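# Shut the laptop lid and pull both hands clear

## Task

Fold the laptop's lid down until the laptop is closed, and finish with neither hand nor any part of either arm resting on or touching the laptop.

## Robot and tools

Robot: two arms, left_arm on the +y side and right_arm on the -y side. Each carries a five-finger hand; the left hand mirrors the right. Bases in the scene frame: left_arm (-0.041, +0.267, +0.041) m, right_arm (+0.008, -0.312, +0.010) m, each turned only slightly about z. A fixed post stands behind the arms.

Frames: the scene frame has its origin at table-top height, midway between the nominal bases, +x out over the table, +z up. Reported positions (metres) and quaternions (wxyz) use it. Pose offsets in calls are expressed in each arm's current Hand target axes, not scene axes.

Hand point: a point 0.05 m in front of the palm and 0.15 m from the wrist face along the fingers. Its +z runs along straight fingers, +y points out of the palm, and +x crosses the palm away from the thumb on the right hand but toward the thumb on the left hand. Straight fingertips extend 0.06 to 0.07 m past the point along +z, and the finger centre lines sit 0.06 m toward -y. A bracket on the little-finger side of the wrist can strike objects.

Row layout: 28 numbers, each in [-1, 1], always covering both arms in this order:
- left_arm dx, dy, dz, rx, ry, rz
- left hand little, ring, middle, index, thumb_bend, thumb_turn, force_limit, speed
- right_arm dx, dy, dz, rx, ry, rz
- right hand in the same eight-number order

Pose numbers are offsets, not poses. They count from the arm's Hand target as it stood when the action or move began, along that target's axes. 1.0 equals 0.6 m of travel or 180 degrees of turn. rx, ry, rz form one rotation vector. Within one action every row counts from that same start, but each new action or call starts from the updated Hand target, so sending the same offset again moves the hand further. Six zeros ask nothing new of that arm.

Hand numbers: fingers and thumb_bend run from -1 (straight) to +1 (curled). thumb_turn runs from -1 (thumb beside the palm) to +1 (thumb facing the fingers). force_limit maps -1 to about 0 N and +1 to 10 N at the fingertip (15 N for the two thumb motors). speed rises from nearly zero at -1 to full at +0.48 and stays full up to +1. No value means 'unchanged'. To keep a hand as it is, resend the eight numbers of its last executed row. If none has been executed yet, send hand_measured followed by hand_force_limit and hand_speed.

execute_actions(actions, cameras): actions is a list of actions. Each action is a table of up to 15 rows, one row per 1/30 s step, and lasts 0.5 s. A table shorter than 15 rows repeats its last row to the end. An empty list returns the state plus images. cameras takes names, ["all"] or [].

move(target, speed, blend, blocking, cameras): target is one 28-number row or a list of up to 15 rows. Every row is an offset from the Hand targets at the start of the move, not from the previous row. Each hand point follows a straight path and takes the shorter way round when turning. The path does not avoid obstacles or the other arm, and the whole move is capped at 10 s. speed is in m/s, from 0.002 to 4.3 (default 0.25); turn rate is limited to twice that value in rad/s. A list gives one speed per leg. blend is a corner-rounding radius in m, with 0 meaning stop at each target. With blocking=false the call returns after about 0.5 s while the motion continues. The result adds a 'move:' line with the ending (done, off_target, moving, held, fault) and the limits that acted (paced means clipped, held means a step was withheld).

Other tools:
- wait(seconds): 0 to 3600; lets time pass with no new command.
- stop(): brakes a running move.
- zoom_image(camera, region): crops cam_high, cam_left_wrist or cam_right_wrist; region is [x0, y0, x1, y1] in pixels, at most 504 by 504.
- show_instructions(): shows the reference pages.
- finished_scene(scene=1): ends the scene for good.

Cameras: cam_high is fixed above and behind the arms. The two wrist cameras move with their hands. All images are 896x504.

Result lines, per arm:
- end_effector_position and end_effector_quat_wxyz
- Hand target: the commanded pose that later offsets start from
- Joint positions, velocities and torques
- hand_measured, hand_stopped_by and hand_load_n, six values each in motor order; hand_load_n is positive when something pushes a finger open
- hand_force_limit and hand_speed
Warning lines such as MOTOR HOT or FAULT may also appear.

Behaviour to expect:
- The controller limits each step's orientation to within 40 degrees of the measured one.
- Arms often settle 1 to 3 cm short of the command, sometimes 5 cm and usually low; this alone does not mean contact. The next execute_actions call re-requests the Hand target. If the hand still falls short, send the missing distance as an offset.
- Small turns can move the hand point noticeably.
- An arm blocked by something keeps pushing until you command it back past its current hand point.
- Stretched, loaded or pushing arms heat up. At 100 °C the arm goes limp for 30 to 60 s.

Avoid:
- slamming the lid or letting it drop; lower it gently
- fast hits or hard presses on the table, the post or the laptop
- any contact between the two arms or hands
- knocking anything off the table
- heavy loads on fingers
Once the lid is shut, lift both hands well clear of the laptop before calling finished_scene.

Each tool is called after "Call:" as name([rows], argument=value, ...), one row to a line, values as JSON.

Reference images:

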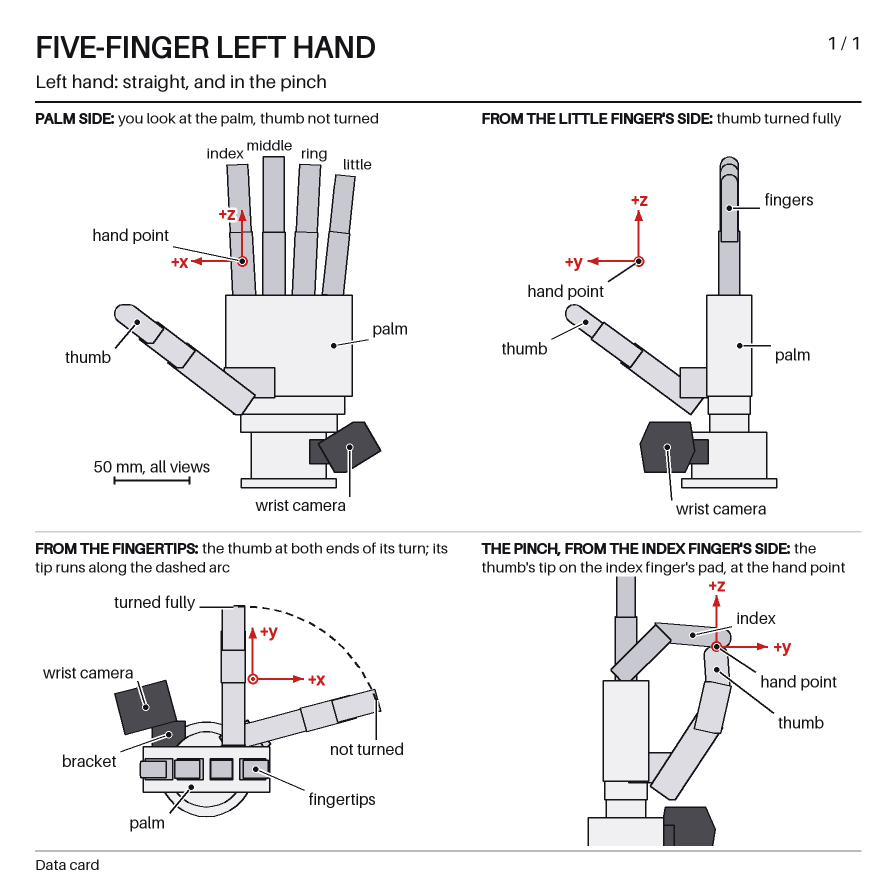

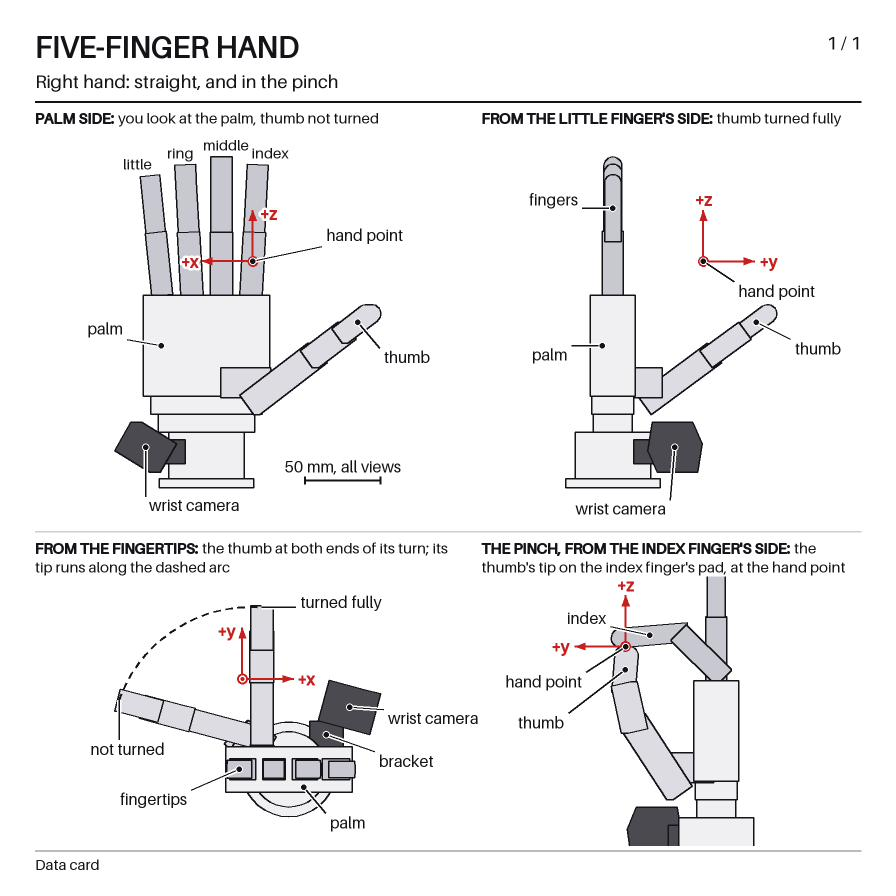

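## Session

Call:
execute_actions(actions=[])

Scene clock: 0.00 s.
left_arm: end_effector_position=(+0.1836, -0.0463, +0.1483) hand_measured=(-1.000, -1.000, -1.000, -1.000, -1.000, -1.000) hand_load_n=(+0.0, +0.0, +0.0, +0.0, +0.0, +0.0) hand_stopped_by=(target, target, target, target, target, target) hand_force_limit=0.00 hand_speed=-0.80 end_effector_quat_wxyz=(+0.641, +0.186, +0.745, +0.026) | right_arm: end_effector_position=(+0.1072, -0.4591, +0.1428) hand_measured=(-1.000, -1.000, -1.000, -1.000, -1.000, -1.000) hand_load_n=(+0.0, +0.0, +0.0, +0.0, +0.0, +0.0) hand_stopped_by=(target, target, target, target, target, target) hand_force_limit=0.00 hand_speed=-0.80 end_effector_quat_wxyz=(+0.019, +0.665, -0.727, -0.170)
Joint positions: left_arm=[-1.464 1.511 0.527 0.411 -1.236 1.308] | right_arm=[-0.808 1.273 0.869 -1.51 0.039 -0.736]
Joint velocities: within noise
Joint torques (N m): no reading
Heat: left arm: hottest shoulder 34 °C; right arm: hottest waist 32 °C.
Hand target: left_arm +0.1840, -0.0517, +0.1515; +0.642, +0.181, +0.744, +0.020 | right_arm +0.1113, -0.4635, +0.1459; -0.019, -0.665, +0.728, +0.164

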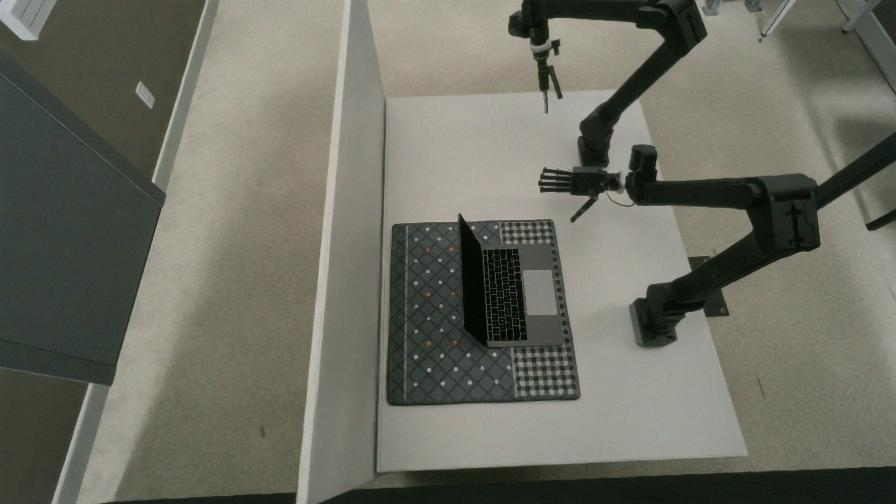

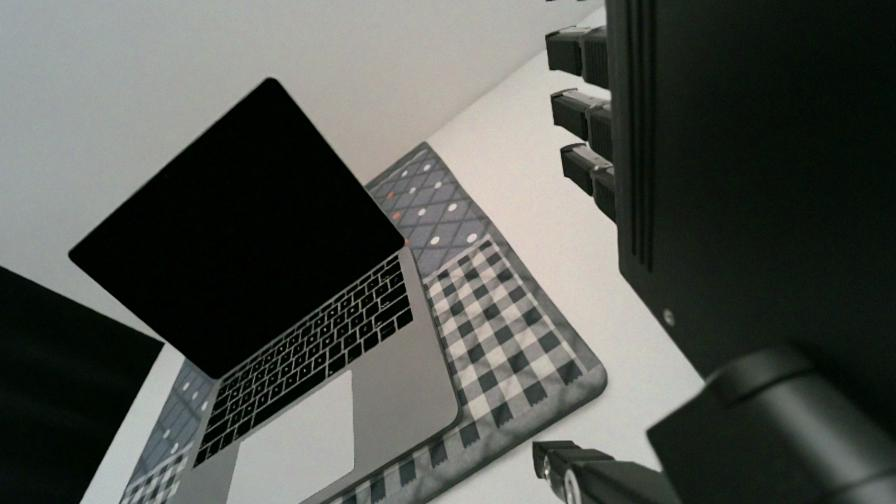

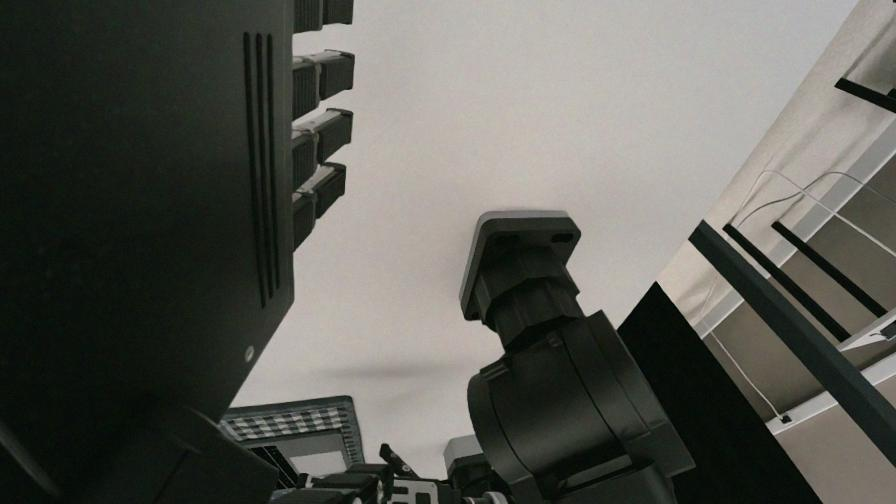

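Call:
move(target=[-0.2149,0.3842,0.0447,-0.1362,0.0586,-0.5995,-1,-1,-1,-1,-1,-1,0,-0.8,0,0,0,0,0,0,-1,-1,-1,-1,-1,-1,0,-0.8], speed=0.3, cameras=["all"])

Scene clock: 23.70 s.
left_arm: end_effector_position=(+0.2742, +0.1206, +0.3047) hand_measured=(-1.000, -1.000, -1.000, -1.000, -1.000, -1.000) hand_load_n=(-0.5, +0.0, +0.0, +0.0, +0.0, +0.0) hand_stopped_by=(target, target, target, target, target, target) hand_force_limit=0.00 hand_speed=-0.80 end_effector_quat_wxyz=(-0.352, +0.607, -0.628, +0.337) | right_arm: end_effector_position=(+0.1072, -0.4591, +0.1428) hand_measured=(-1.000, -1.000, -1.000, -1.000, -1.000, -1.000) hand_load_n=(+0.0, +0.0, +0.0, +0.0, +0.0, +0.0) hand_stopped_by=(target, target, target, target, target, target) hand_force_limit=0.00 hand_speed=-0.80 end_effector_quat_wxyz=(+0.019, +0.665, -0.727, -0.170)
Joint positions: left_arm=[-0.546 0.706 0.795 -0.725 -0.484 -0.292] | right_arm=[-0.808 1.273 0.869 -1.51 0.039 -0.736]
Joint torques (N m): left_arm=[0.62 -1.61 15.27 1.65 -0.21 -0.05] | right_arm=[-0.91 -8.18 8.99 -0.91 -0.06 -0.03]
Heat: left arm: hottest shoulder 34 °C; right arm: hottest elbow 33 °C.
Hand target: left_arm +0.2801, +0.1197, +0.3300; -0.354, +0.612, -0.613, +0.353 | right_arm +0.1113, -0.4635, +0.1459; -0.019, -0.665, +0.728, +0.164
Off the commanded pose: left_arm 0.026 m, 3 deg | right_arm 0.007 m, 1 deg.
move: off_target (left_arm)
cam_left_wrist: T_world_to_cam=[[0.48102, -0.32318, 0.81497, -0.34005], [-0.58828, -0.80821, 0.02672, 0.24846], [0.65003, -0.49228, -0.57889, 0.17341]] pos_world=[0.19702, 0.17628, 0.37087]

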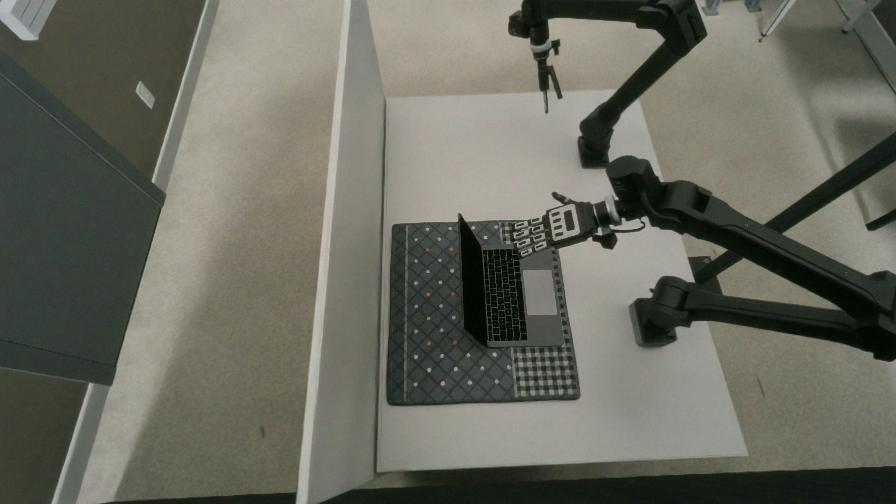

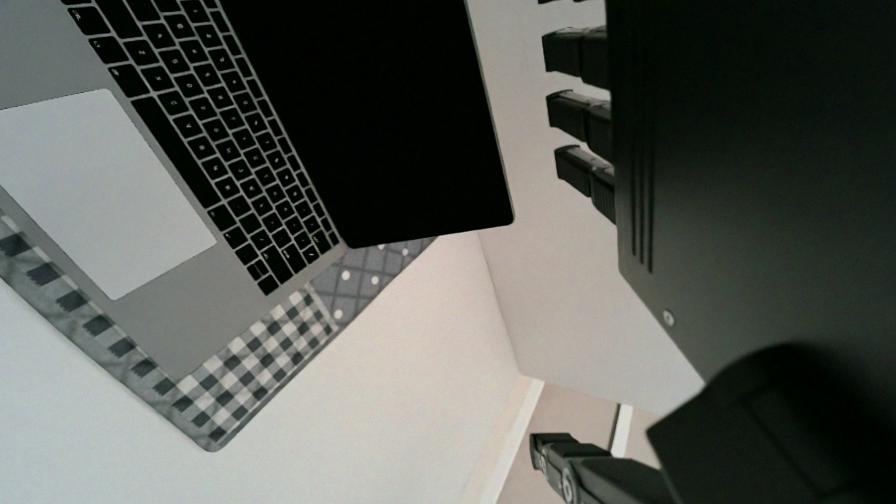

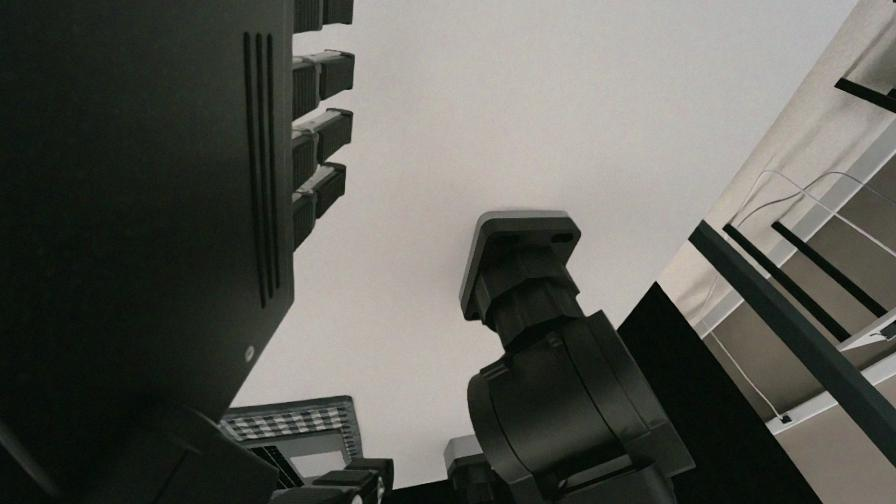

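Call:
move(target=[-0.0417,-0.2066,0.2079,-0.1667,0,0,-1,-1,-1,-1,-1,-1,0,-0.8,0,0,0,0,0,0,-1,-1,-1,-1,-1,-1,0,-0.8], speed=0.25, cameras=["cam_high","cam_left_wrist"])

Scene clock: 28.63 s.
left_arm: end_effector_position=(+0.4415, +0.1431, +0.3637) hand_measured=(-1.000, -1.000, -1.000, -1.000, -1.000, -1.000) hand_load_n=(+0.0, +0.0, +0.0, +0.0, +0.0, +0.0) hand_stopped_by=(target, target, target, target, target, target) hand_force_limit=0.00 hand_speed=-0.80 end_effector_quat_wxyz=(-0.179, +0.686, -0.683, +0.177) | right_arm: end_effector_position=(+0.1072, -0.4591, +0.1428) hand_measured=(-1.000, -1.000, -1.000, -1.000, -1.000, -1.000) hand_load_n=(+0.0, +0.0, +0.0, +0.0, +0.0, +0.0) hand_stopped_by=(target, target, target, target, target, target) hand_force_limit=0.00 hand_speed=-0.80 end_effector_quat_wxyz=(+0.019, +0.665, -0.727, -0.170)
Joint positions: left_arm=[-0.18 1.441 1.63 -1.261 -0.104 -0.185] | right_arm=[-0.808 1.273 0.869 -1.51 0.039 -0.736]
Joint torques (N m): left_arm=[0.32 -10.87 14.32 1.18 -0.01 0.04] | right_arm=[-0.97 -8.12 8.96 -0.92 -0.06 -0.02]
Heat: left arm: hottest elbow 35 °C; right arm: hottest elbow 33 °C.
Hand target: left_arm +0.4501, +0.1445, +0.3749; -0.184, +0.683, -0.683, +0.182 | right_arm +0.1113, -0.4635, +0.1459; -0.019, -0.665, +0.728, +0.164
Off the commanded pose: left_arm 0.014 m, 1 deg | right_arm 0.007 m, 1 deg.
move: off_target (left_arm)
cam_left_wrist: T_world_to_cam=[[0.82744, -0.28563, 0.48349, -0.49915], [-0.47307, -0.81846, 0.32609, 0.20517], [0.30258, -0.49854, -0.81234, 0.34919]] pos_world=[0.40441, 0.19944, 0.45809]

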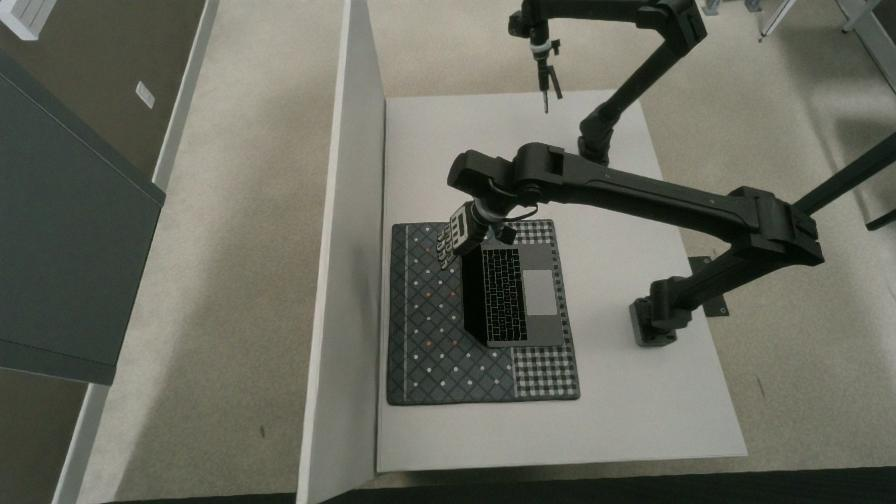

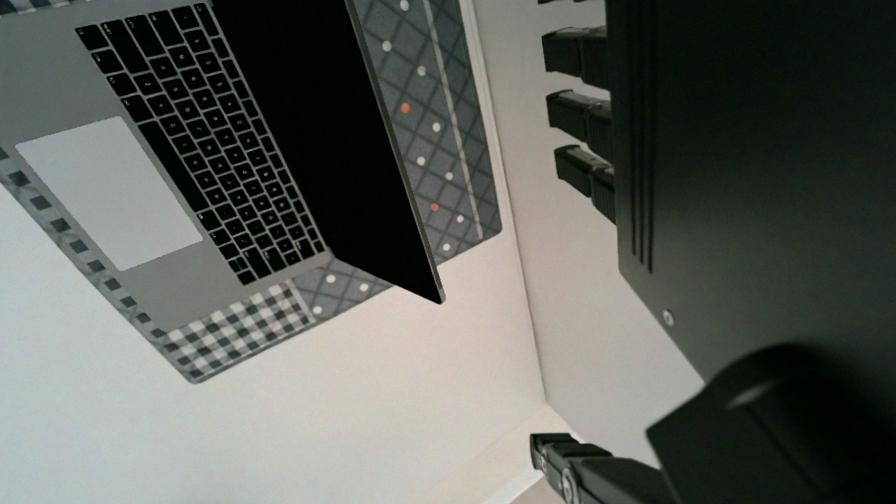

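Call:
move(target=[0,0.0567,0.198,-0.1667,0,0,-1,-1,-1,-1,-1,-1,0,-0.8,0,0,0,0,0,0,-1,-1,-1,-1,-1,-1,0,-0.8], speed=0.15, cameras=["cam_high","cam_left_wrist"])

Scene clock: 33.60 s.
left_arm: end_effector_position=(+0.4704, +0.1411, +0.2496) hand_measured=(-1.000, -1.000, -1.000, -1.000, -1.000, -1.000) hand_load_n=(+0.0, +0.0, +0.0, +0.0, +0.0, +0.0) hand_stopped_by=(target, target, target, target, target, target) hand_force_limit=0.00 hand_speed=-0.80 end_effector_quat_wxyz=(+0.002, +0.708, -0.707, -0.007) | right_arm: end_effector_position=(+0.1072, -0.4591, +0.1428) hand_measured=(-1.000, -1.000, -1.000, -1.000, -1.000, -1.000) hand_load_n=(+0.0, +0.0, +0.0, +0.0, +0.0, +0.0) hand_stopped_by=(target, target, target, target, target, target) hand_force_limit=0.00 hand_speed=-0.80 end_effector_quat_wxyz=(+0.019, +0.665, -0.727, -0.170)
Joint positions: left_arm=[-0.138 1.879 1.893 -1.597 -0.005 -0.167] | right_arm=[-0.808 1.273 0.869 -1.51 0.039 -0.736]
Joint torques (N m): left_arm=[0.62 -16.26 13.24 0.08 0.08 0.1] | right_arm=[-0.97 -8.18 8.96 -0.9 -0.06 -0.03]
Heat: left arm: hottest elbow 36 °C; right arm: hottest elbow 33 °C.
Hand target: left_arm +0.4801, +0.1448, +0.2550; -0.001, +0.707, -0.707, -0.001 | right_arm +0.1113, -0.4635, +0.1459; -0.019, -0.665, +0.728, +0.164
Off the commanded pose: left_arm 0.012 m, 1 deg | right_arm 0.007 m, 1 deg.
move: off_target (left_arm)
cam_left_wrist: T_world_to_cam=[[0.95785, -0.28717, 0.00713, -0.41066], [-0.24957, -0.81966, 0.51563, 0.10207], [-0.14223, -0.49568, -0.85678, 0.46664]] pos_world=[0.48519, 0.19704, 0.35011]

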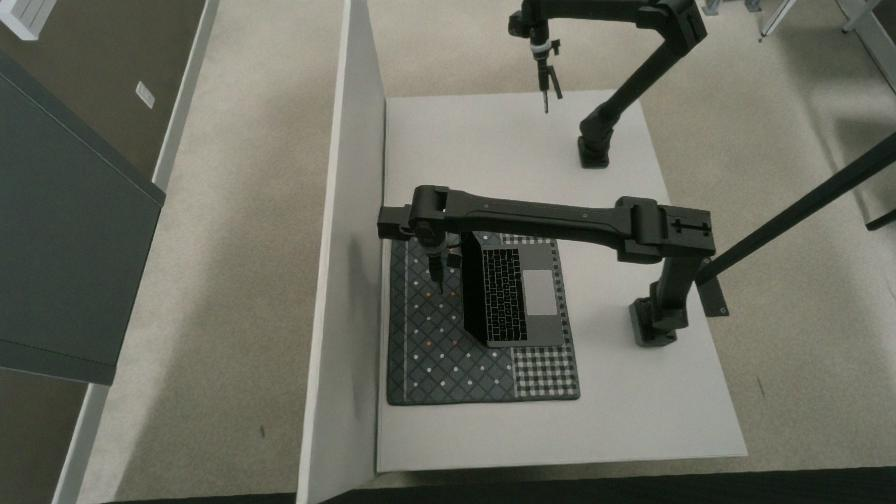

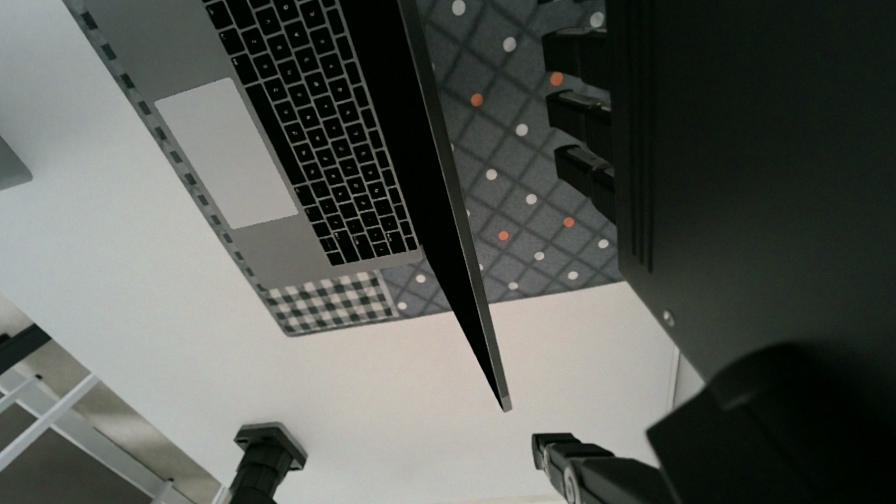

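Call:
move([
  [0,0.0833,0.02,0,0,0,-1,-1,-1,-1,-1,-1,0,-0.8,0,0,0,0,0,0,-1,-1,-1,-1,-1,-1,0,-0.8],
  [0,0.18,0.02,0.0222,0,0,-1,-1,-1,-1,-1,-1,0,-0.8,0,0,0,0,0,0,-1,-1,-1,-1,-1,-1,0,-0.8],
], speed=[0.08,0.08], blend=0.02, cameras=["cam_high","cam_left_wrist"])

Scene clock: 47.80 s.
left_arm: end_effector_position=(+0.3802, +0.1501, +0.2409) hand_measured=(-1.000, -1.000, -1.000, -1.000, -1.000, -1.000) hand_load_n=(+0.0, -0.5, +0.0, +0.0, +0.0, +0.0) hand_stopped_by=(target, target, target, target, target, target) hand_force_limit=0.00 hand_speed=-0.80 end_effector_quat_wxyz=(-0.027, +0.702, -0.711, +0.026) | right_arm: end_effector_position=(+0.1072, -0.4591, +0.1428) hand_measured=(-1.000, -1.000, -1.000, -1.000, -1.000, -1.000) hand_load_n=(+0.0, +0.0, +0.0, +0.0, +0.0, +0.0) hand_stopped_by=(target, target, target, target, target, target) hand_force_limit=0.00 hand_speed=-0.80 end_effector_quat_wxyz=(+0.019, +0.665, -0.727, -0.170)
Joint positions: left_arm=[-0.155 1.572 1.474 -1.4 -0.015 -0.17] | right_arm=[-0.808 1.273 0.869 -1.51 0.039 -0.736]
Joint torques (N m): left_arm=[-1.26 -14.86 8.69 0.43 -0.04 -0.2] | right_arm=[-0.97 -8.18 8.96 -0.9 -0.07 -0.02]
Heat: left arm: hottest elbow 37 °C; right arm: hottest elbow 34 °C.
Hand target: left_arm +0.3721, +0.1449, +0.2430; -0.025, +0.707, -0.707, +0.024 | right_arm +0.1113, -0.4635, +0.1459; -0.019, -0.665, +0.728, +0.164
Off the commanded pose: left_arm 0.010 m, 1 deg | right_arm 0.007 m, 1 deg.
move: done
cam_left_wrist: T_world_to_cam=[[0.9494, -0.30052, 0.09129, -0.33673], [-0.3051, -0.8134, 0.49528, 0.11651], [-0.07458, -0.49807, -0.86393, 0.42722]] pos_world=[0.3871, 0.20636, 0.34212]

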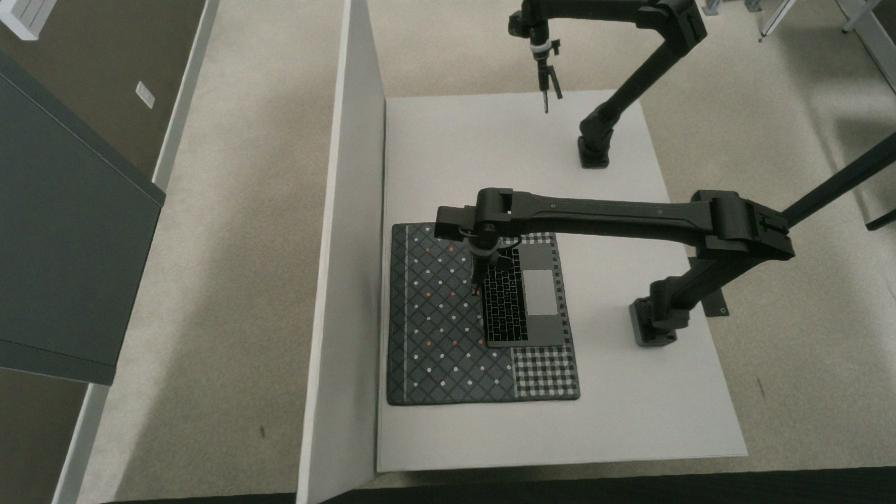

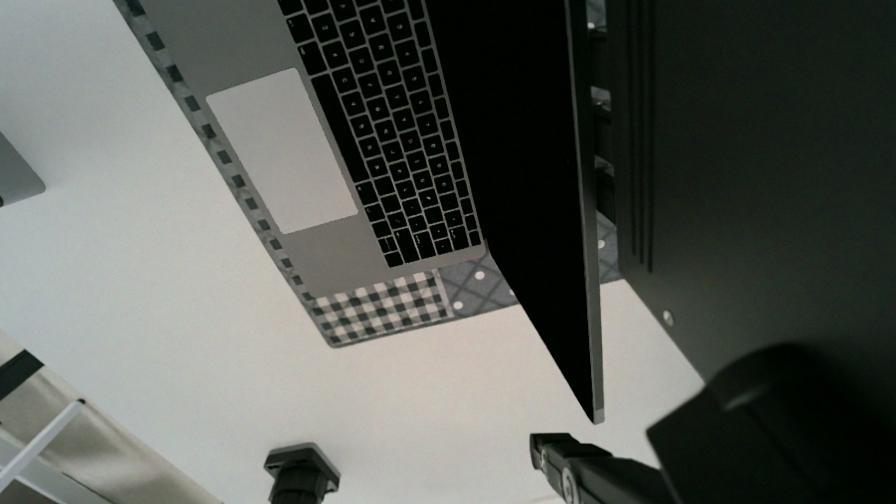

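Call:
move([
  [0,0.1272,0.0105,0.0333,0,0,-1,-1,-1,-1,-1,-1,0,-0.8,0,0,0,0,0,0,-1,-1,-1,-1,-1,-1,0,-0.8],
  [0,0.2368,0.0583,0.0333,0,0,-1,-1,-1,-1,-1,-1,0,-0.8,0,0,0,0,0,0,-1,-1,-1,-1,-1,-1,0,-0.8],
], speed=[0.08,0.08], blend=0.02, cameras=["cam_high","cam_left_wrist"])

Scene clock: 53.80 s.
left_arm: end_effector_position=(+0.2400, +0.1484, +0.2011) hand_measured=(-1.000, -1.000, -1.000, -1.000, -1.000, -1.000) hand_load_n=(+0.0, +0.0, +0.5, +0.0, +0.0, +0.0) hand_stopped_by=(target, target, target, target, target, target) hand_force_limit=0.00 hand_speed=-0.80 end_effector_quat_wxyz=(-0.066, +0.705, -0.703, +0.063) | right_arm: end_effector_position=(+0.1072, -0.4591, +0.1428) hand_measured=(-1.000, -1.000, -1.000, -1.000, -1.000, -1.000) hand_load_n=(+0.0, +0.0, +0.0, +0.0, +0.0, +0.0) hand_stopped_by=(target, target, target, target, target, target) hand_force_limit=0.00 hand_speed=-0.80 end_effector_quat_wxyz=(+0.019, +0.665, -0.727, -0.170)
Joint positions: left_arm=[-0.253 1.15 0.968 -1.213 -0.055 -0.278] | right_arm=[-0.808 1.273 0.869 -1.51 0.039 -0.736]
Joint torques (N m): left_arm=[-1.2 -7.24 8.66 0.81 0.03 -0.11] | right_arm=[-0.97 -8.18 8.96 -0.91 -0.06 -0.02]
Heat: left arm: hottest elbow 37 °C; right arm: hottest elbow 34 °C.
Hand target: left_arm +0.2328, +0.1450, +0.1982; -0.062, +0.704, -0.705, +0.061 | right_arm +0.1113, -0.4635, +0.1459; -0.019, -0.665, +0.728, +0.164
Off the commanded pose: left_arm 0.008 m, 1 deg | right_arm 0.007 m, 1 deg.
move: done
cam_left_wrist: T_world_to_cam=[[0.9381, -0.28698, 0.19395, -0.22035], [-0.34532, -0.8184, 0.45932, 0.10972], [0.02691, -0.49787, -0.86684, 0.3577]] pos_world=[0.23498, 0.20464, 0.3024]

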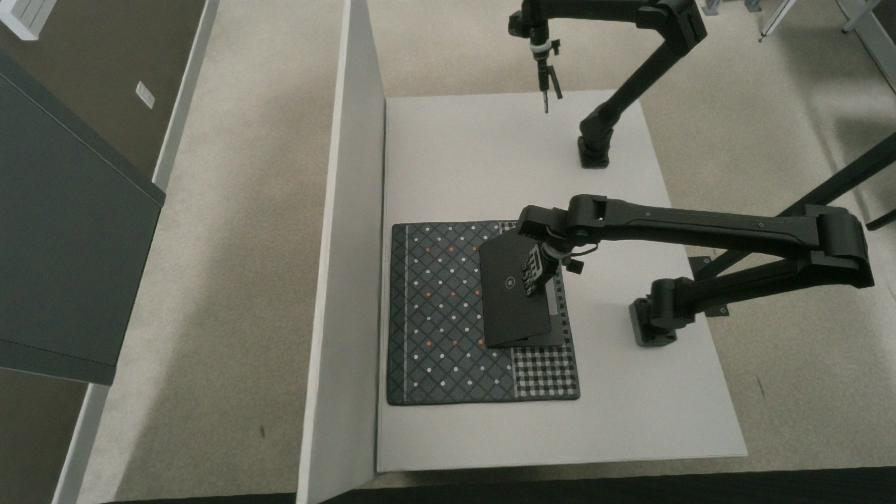

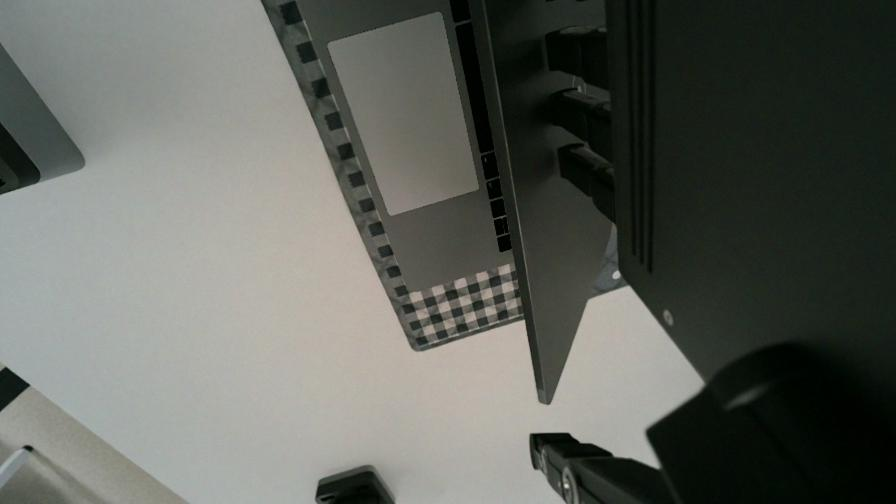

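Call:
move([
  [0,0.0877,0.081,0,0,0,-1,-1,-1,-1,-1,-1,0,-0.8,0,0,0,0,0,0,-1,-1,-1,-1,-1,-1,0,-0.8],
  [0,0.1158,0.1314,0,0,0,-1,-1,-1,-1,-1,-1,0,-0.8,0,0,0,0,0,0,-1,-1,-1,-1,-1,-1,0,-0.8],
], speed=[0.06,0.06], blend=0.02, cameras=["cam_high","cam_left_wrist"])

Scene clock: 59.20 s.
left_arm: end_effector_position=(+0.1803, +0.1480, +0.1112) hand_measured=(-1.000, -1.000, -1.000, -1.000, -1.000, -1.000) hand_load_n=(+0.0, +0.0, +0.0, +0.0, +0.0, +0.0) hand_stopped_by=(target, target, target, target, target, target) hand_force_limit=0.00 hand_speed=-0.80 end_effector_quat_wxyz=(-0.062, +0.704, -0.705, +0.060) | right_arm: end_effector_position=(+0.1072, -0.4591, +0.1428) hand_measured=(-1.000, -1.000, -1.000, -1.000, -1.000, -1.000) hand_load_n=(+0.0, +0.0, +0.0, +0.0, +0.0, +0.0) hand_stopped_by=(target, target, target, target, target, target) hand_force_limit=0.00 hand_speed=-0.80 end_effector_quat_wxyz=(+0.019, +0.665, -0.727, -0.170)
Joint positions: left_arm=[-0.315 1.071 0.666 -1.004 -0.061 -0.337] | right_arm=[-0.808 1.273 0.869 -1.51 0.039 -0.736]
Joint torques (N m): left_arm=[-1.2 -4.54 8.73 1.25 -0.1 -0.11] | right_arm=[-0.97 -8.18 8.96 -0.9 -0.07 -0.02]
Heat: left arm: hottest elbow 37 °C; right arm: hottest elbow 35 °C.
Hand target: left_arm +0.1781, +0.1452, +0.1085; -0.062, +0.704, -0.705, +0.061 | right_arm +0.1113, -0.4635, +0.1459; -0.019, -0.665, +0.728, +0.164
Off the commanded pose: left_arm 0.004 m, 0 deg | right_arm 0.007 m, 1 deg.
move: done; blend cut to 0.0173 m at target 1
cam_left_wrist: T_world_to_cam=[[0.93943, -0.28928, 0.18383, -0.1458], [-0.34236, -0.81742, 0.46326, 0.12888], [0.01625, -0.49814, -0.86695, 0.2832]] pos_world=[0.17649, 0.20425, 0.21262]

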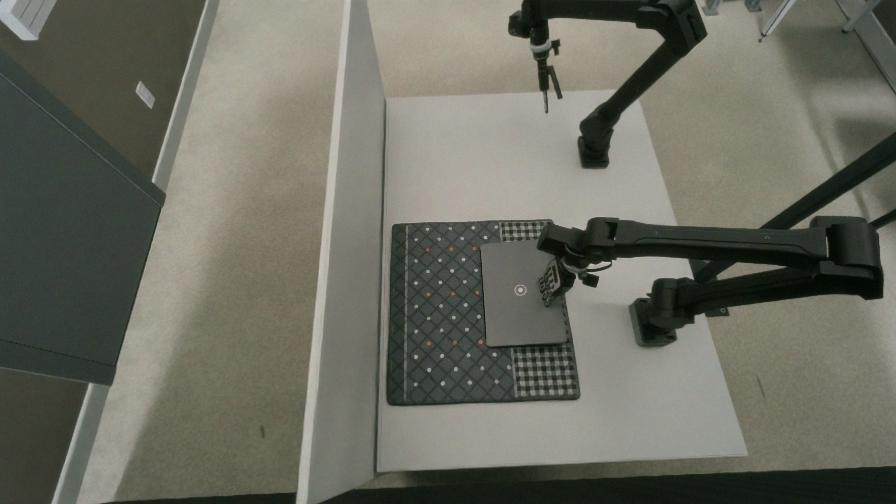

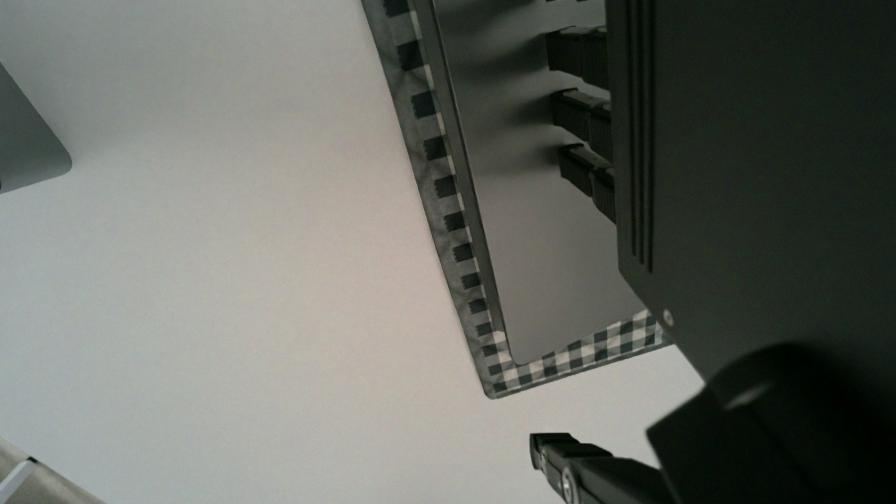

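Call:
move(target=[0,0.0136,0.0483,0,0,0,-1,-1,-1,-1,-1,-1,0,-0.8,0,0,0,0,0,0,-1,-1,-1,-1,-1,-1,0,-0.8], speed=0.04, cameras=["cam_high","cam_left_wrist"])

Call:
zoom_image(camera="cam_high", region=[460, 210, 620, 370])

Scene clock: 61.77 s.
left_arm: end_effector_position=(+0.1787, +0.1481, +0.0870) hand_measured=(-1.000, -1.000, -1.000, -1.000, -1.000, -1.000) hand_load_n=(+0.0, +0.0, +0.0, +0.0, +0.0, -0.5) hand_stopped_by=(target, target, target, target, target, target) hand_force_limit=0.00 hand_speed=-0.80 end_effector_quat_wxyz=(-0.067, +0.704, -0.704, +0.067) | right_arm: end_effector_position=(+0.1072, -0.4591, +0.1428) hand_measured=(-1.000, -1.000, -1.000, -1.000, -1.000, -1.000) hand_load_n=(+0.0, +0.0, +0.0, +0.0, +0.0, +0.0) hand_stopped_by=(target, target, target, target, target, target) hand_force_limit=0.00 hand_speed=-0.80 end_effector_quat_wxyz=(+0.019, +0.665, -0.727, -0.170)
Joint positions: left_arm=[-0.318 1.088 0.607 -0.91 -0.064 -0.341] | right_arm=[-0.808 1.273 0.869 -1.51 0.039 -0.736]
Joint torques (N m): left_arm=[-1.2 -2.61 8.05 1.48 -0.04 -0.11] | right_arm=[-0.97 -8.18 8.96 -0.9 -0.06 -0.02]
Heat: left arm: hottest elbow 37 °C; right arm: hottest elbow 35 °C.
Hand target: left_arm +0.1751, +0.1453, +0.0786; -0.062, +0.704, -0.705, +0.061 | right_arm +0.1113, -0.4635, +0.1459; -0.019, -0.665, +0.728, +0.164
Off the commanded pose: left_arm 0.010 m, 1 deg | right_arm 0.007 m, 1 deg.
move: done
cam_left_wrist: T_world_to_cam=[[0.93612, -0.28809, 0.20169, -0.14095], [-0.35021, -0.81581, 0.46023, 0.14113], [0.03195, -0.50146, -0.86459, 0.25968]] pos_world=[0.17307, 0.20475, 0.18799]

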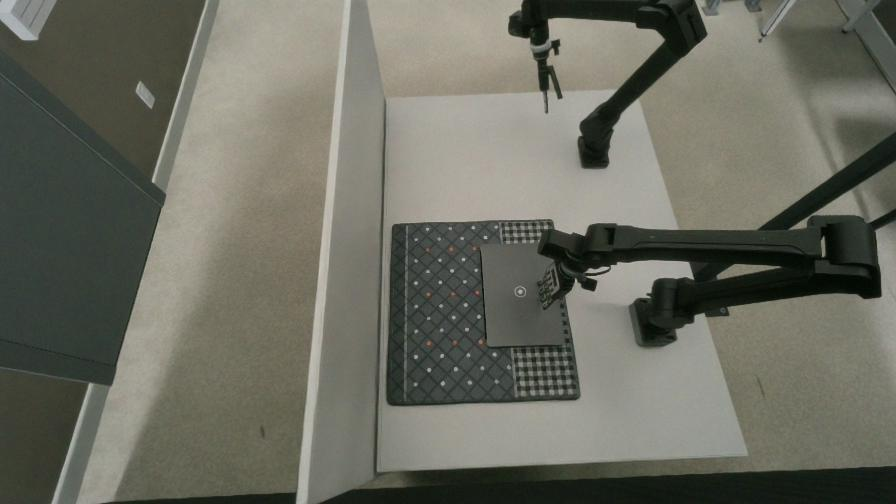

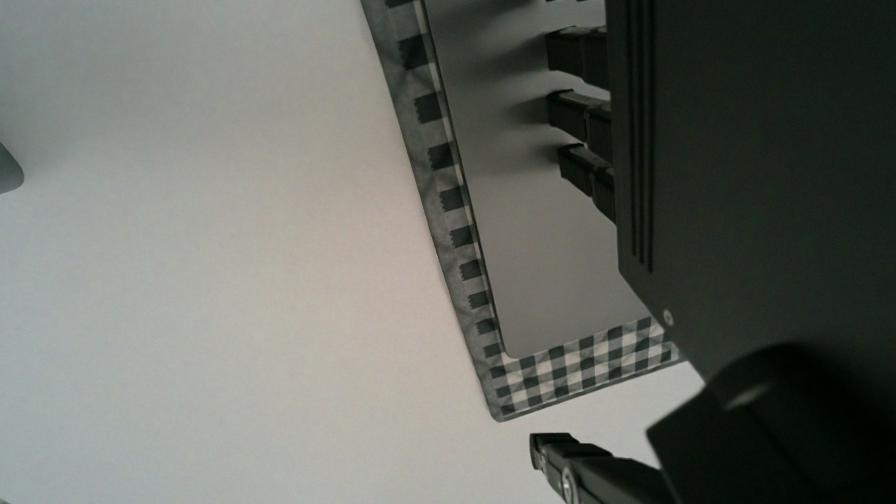

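Scaled by 3.150 from the camera's image (finer frame: 1280x720).

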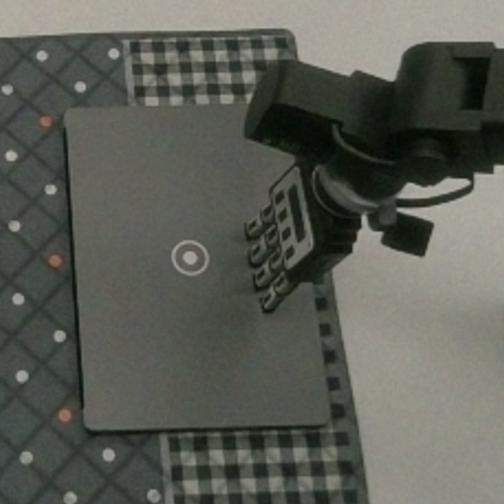

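Call:
zoom_image(camera="cam_left_wrist", region=[380, 200, 640, 430])

Scaled by 1.938 from the camera's image (finer frame: 1280x720).

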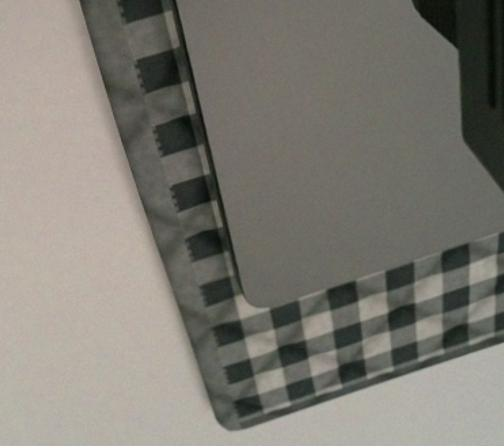

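Call:
move(target=[0,0.0035,0.0197,0,0,0,-1,-1,-1,-1,-1,-1,0,-0.8,0,0,0,0,0,0,-1,-1,-1,-1,-1,-1,0,-0.8], speed=0.03, cameras=["cam_high","cam_left_wrist"])

Call:
zoom_image(camera="cam_left_wrist", region=[380, 200, 640, 430])

Scene clock: 65.97 s.
left_arm: end_effector_position=(+0.1828, +0.1467, +0.0849) hand_measured=(-1.000, -1.000, -1.000, -1.000, -1.000, -1.000) hand_load_n=(+0.0, +0.0, -3.0, +0.0, +0.0, +0.0) hand_stopped_by=(target, target, target, target, target, target) hand_force_limit=0.00 hand_speed=-0.80 end_effector_quat_wxyz=(-0.072, +0.704, -0.703, +0.076) | right_arm: end_effector_position=(+0.1072, -0.4591, +0.1428) hand_measured=(-1.000, -1.000, -1.000, -1.000, -1.000, -1.000) hand_load_n=(+0.0, +0.0, +0.0, +0.0, +0.0, +0.0) hand_stopped_by=(target, target, target, target, target, target) hand_force_limit=0.00 hand_speed=-0.80 end_effector_quat_wxyz=(+0.019, +0.665, -0.727, -0.170)
Joint positions: left_arm=[-0.318 1.088 0.6 -0.884 -0.065 -0.341] | right_arm=[-0.808 1.273 0.869 -1.51 0.039 -0.736]
Joint torques (N m): left_arm=[-1.08 -1.03 6.78 2.1 0 -0.11] | right_arm=[-0.91 -8.18 8.98 -0.91 -0.07 -0.03]
Heat: left arm: hottest elbow 37 °C; right arm: hottest elbow 35 °C.
Hand target: left_arm +0.1751, +0.1453, +0.0666; -0.062, +0.704, -0.705, +0.061 | right_arm +0.1113, -0.4635, +0.1459; -0.019, -0.665, +0.728, +0.164
Off the commanded pose: left_arm 0.020 m, 2 deg | right_arm 0.007 m, 1 deg.
move: off_target (left_arm)
cam_left_wrist: T_world_to_cam=[[0.93218, -0.2867, 0.22102, -0.14586], [-0.35879, -0.8129, 0.45877, 0.14367], [0.04814, -0.50695, -0.86063, 0.25463]] pos_world=[0.17525, 0.20406, 0.18547]

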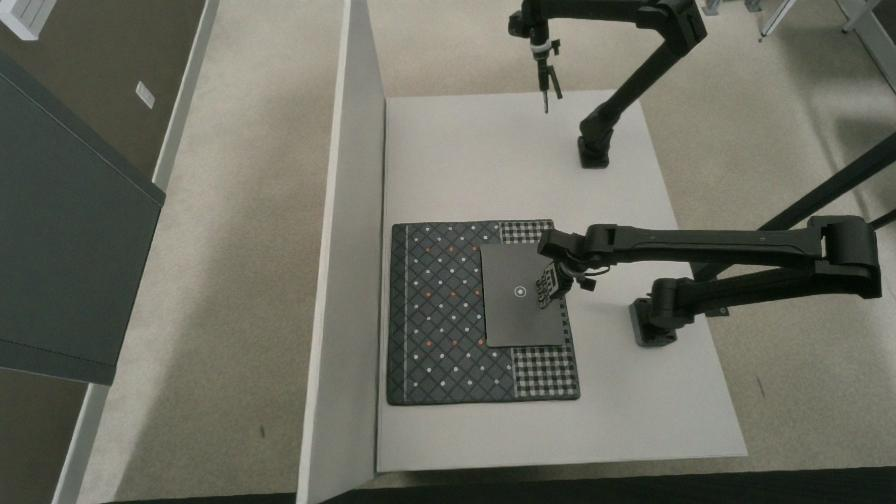

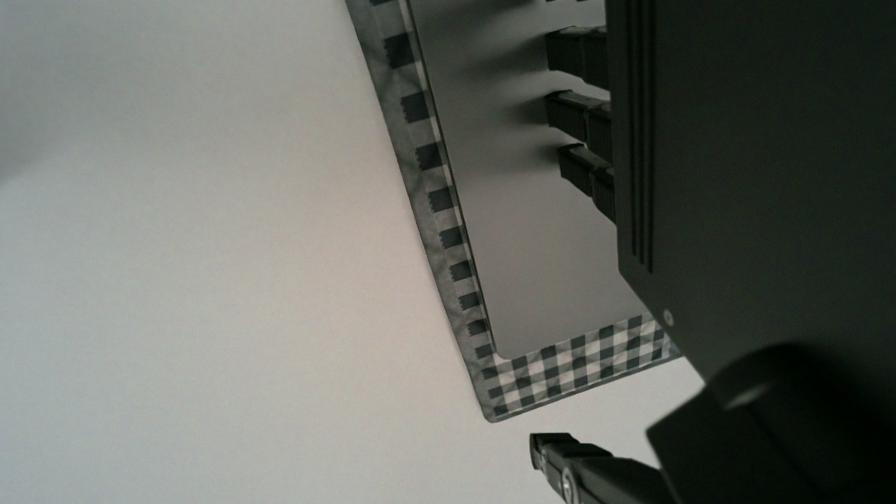

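Scaled by 1.938 from the camera's image (finer frame: 1280x720).

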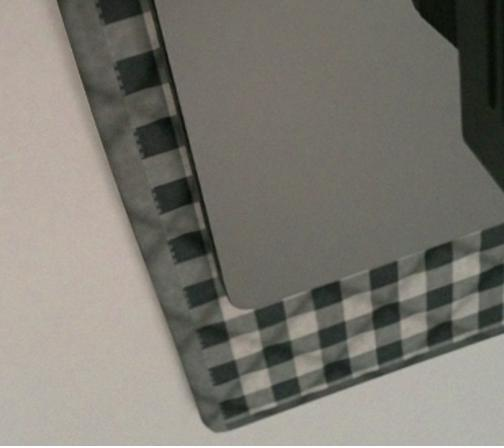

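Call:
move([
  [0,-0.0087,-0.0492,0,0,0,-1,-1,-1,-1,-1,-1,0,-0.8,0,0,0,0,0,0,-1,-1,-1,-1,-1,-1,0,-0.8],
  [0,-0.0376,-0.2134,0,0,0,-1,-1,-1,-1,-1,-1,0,-0.8,0,0,0,0,0,0,-1,-1,-1,-1,-1,-1,0,-0.8],
], speed=[0.05,0.15], blend=0.01, cameras=["cam_high","cam_left_wrist"])

Call:
zoom_image(camera="cam_left_wrist", region=[300, 50, 640, 350])

Scene clock: 72.90 s.
left_arm: end_effector_position=(+0.1658, +0.1519, +0.1798) hand_measured=(-1.000, -1.000, -1.000, -1.000, -1.000, -1.000) hand_load_n=(+0.0, +0.0, +0.0, +0.5, -0.5, +0.0) hand_stopped_by=(target, target, target, target, target, target) hand_force_limit=0.00 hand_speed=-0.80 end_effector_quat_wxyz=(-0.056, +0.705, -0.706, +0.043) | right_arm: end_effector_position=(+0.1072, -0.4591, +0.1428) hand_measured=(-1.000, -1.000, -1.000, -1.000, -1.000, -1.000) hand_load_n=(+0.0, +0.0, +0.0, +0.0, +0.0, +0.0) hand_stopped_by=(target, target, target, target, target, target) hand_force_limit=0.00 hand_speed=-0.80 end_effector_quat_wxyz=(+0.019, +0.665, -0.727, -0.170)
Joint positions: left_arm=[-0.321 0.99 0.803 -1.258 -0.064 -0.342] | right_arm=[-0.808 1.273 0.869 -1.51 0.039 -0.736]
Joint torques (N m): left_arm=[-1.03 -4.54 13.41 0.58 -0.02 -0.11] | right_arm=[-0.97 -8.18 8.96 -0.91 -0.06 -0.03]
Heat: left arm: hottest elbow 37 °C; right arm: hottest elbow 35 °C.
Hand target: left_arm +0.1751, +0.1450, +0.1965; -0.062, +0.704, -0.705, +0.061 | right_arm +0.1113, -0.4635, +0.1459; -0.019, -0.665, +0.728, +0.164
Off the commanded pose: left_arm 0.020 m, 2 deg | right_arm 0.007 m, 1 deg.
move: off_target (left_arm)
cam_left_wrist: T_world_to_cam=[[0.94465, -0.29238, 0.14883, -0.13781], [-0.32783, -0.82354, 0.46294, 0.0939], [-0.01279, -0.48611, -0.8738, 0.34908]] pos_world=[0.16542, 0.20673, 0.28206]

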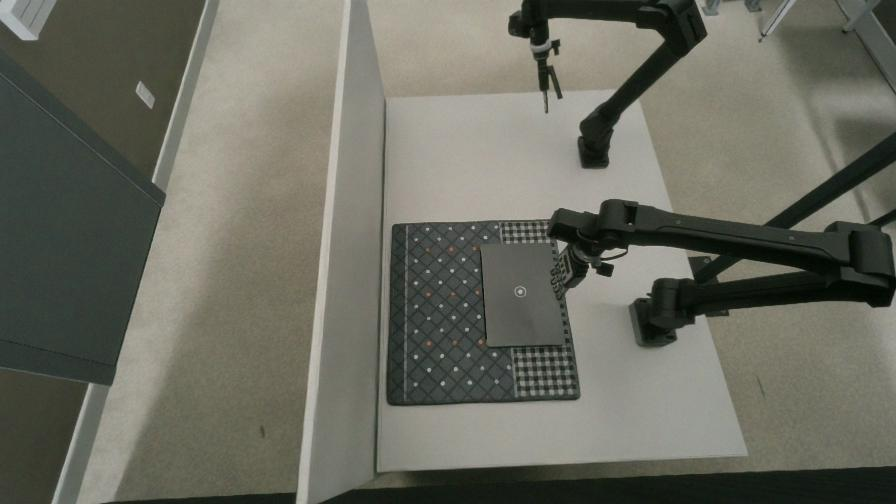

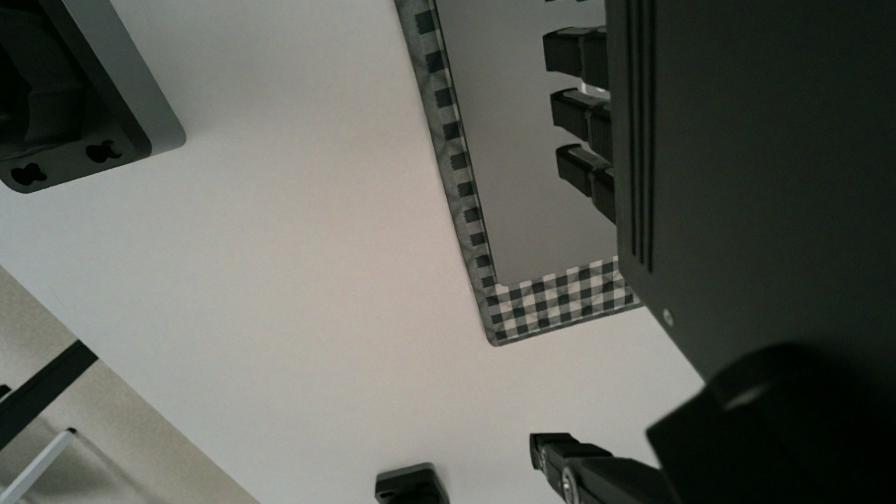

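Scaled by 1.482 from the camera's image (finer frame: 1280x720).

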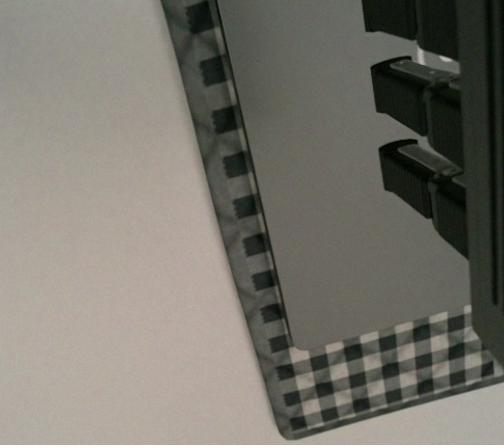

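Call:
zoom_image(camera="cam_high", region=[465, 225, 585, 365])

Scaled by 3.600 from the camera's image (finer frame: 1280x720).

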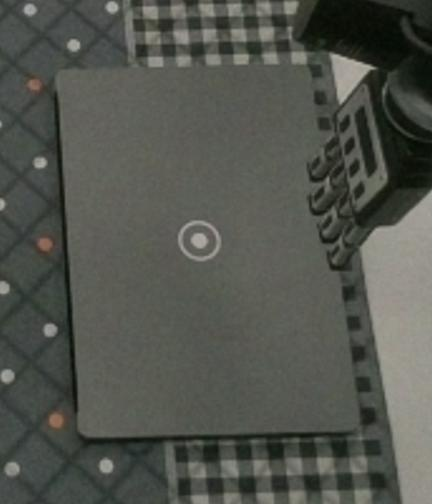

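Call:
finished_scene()

The scene is finished: the task was done.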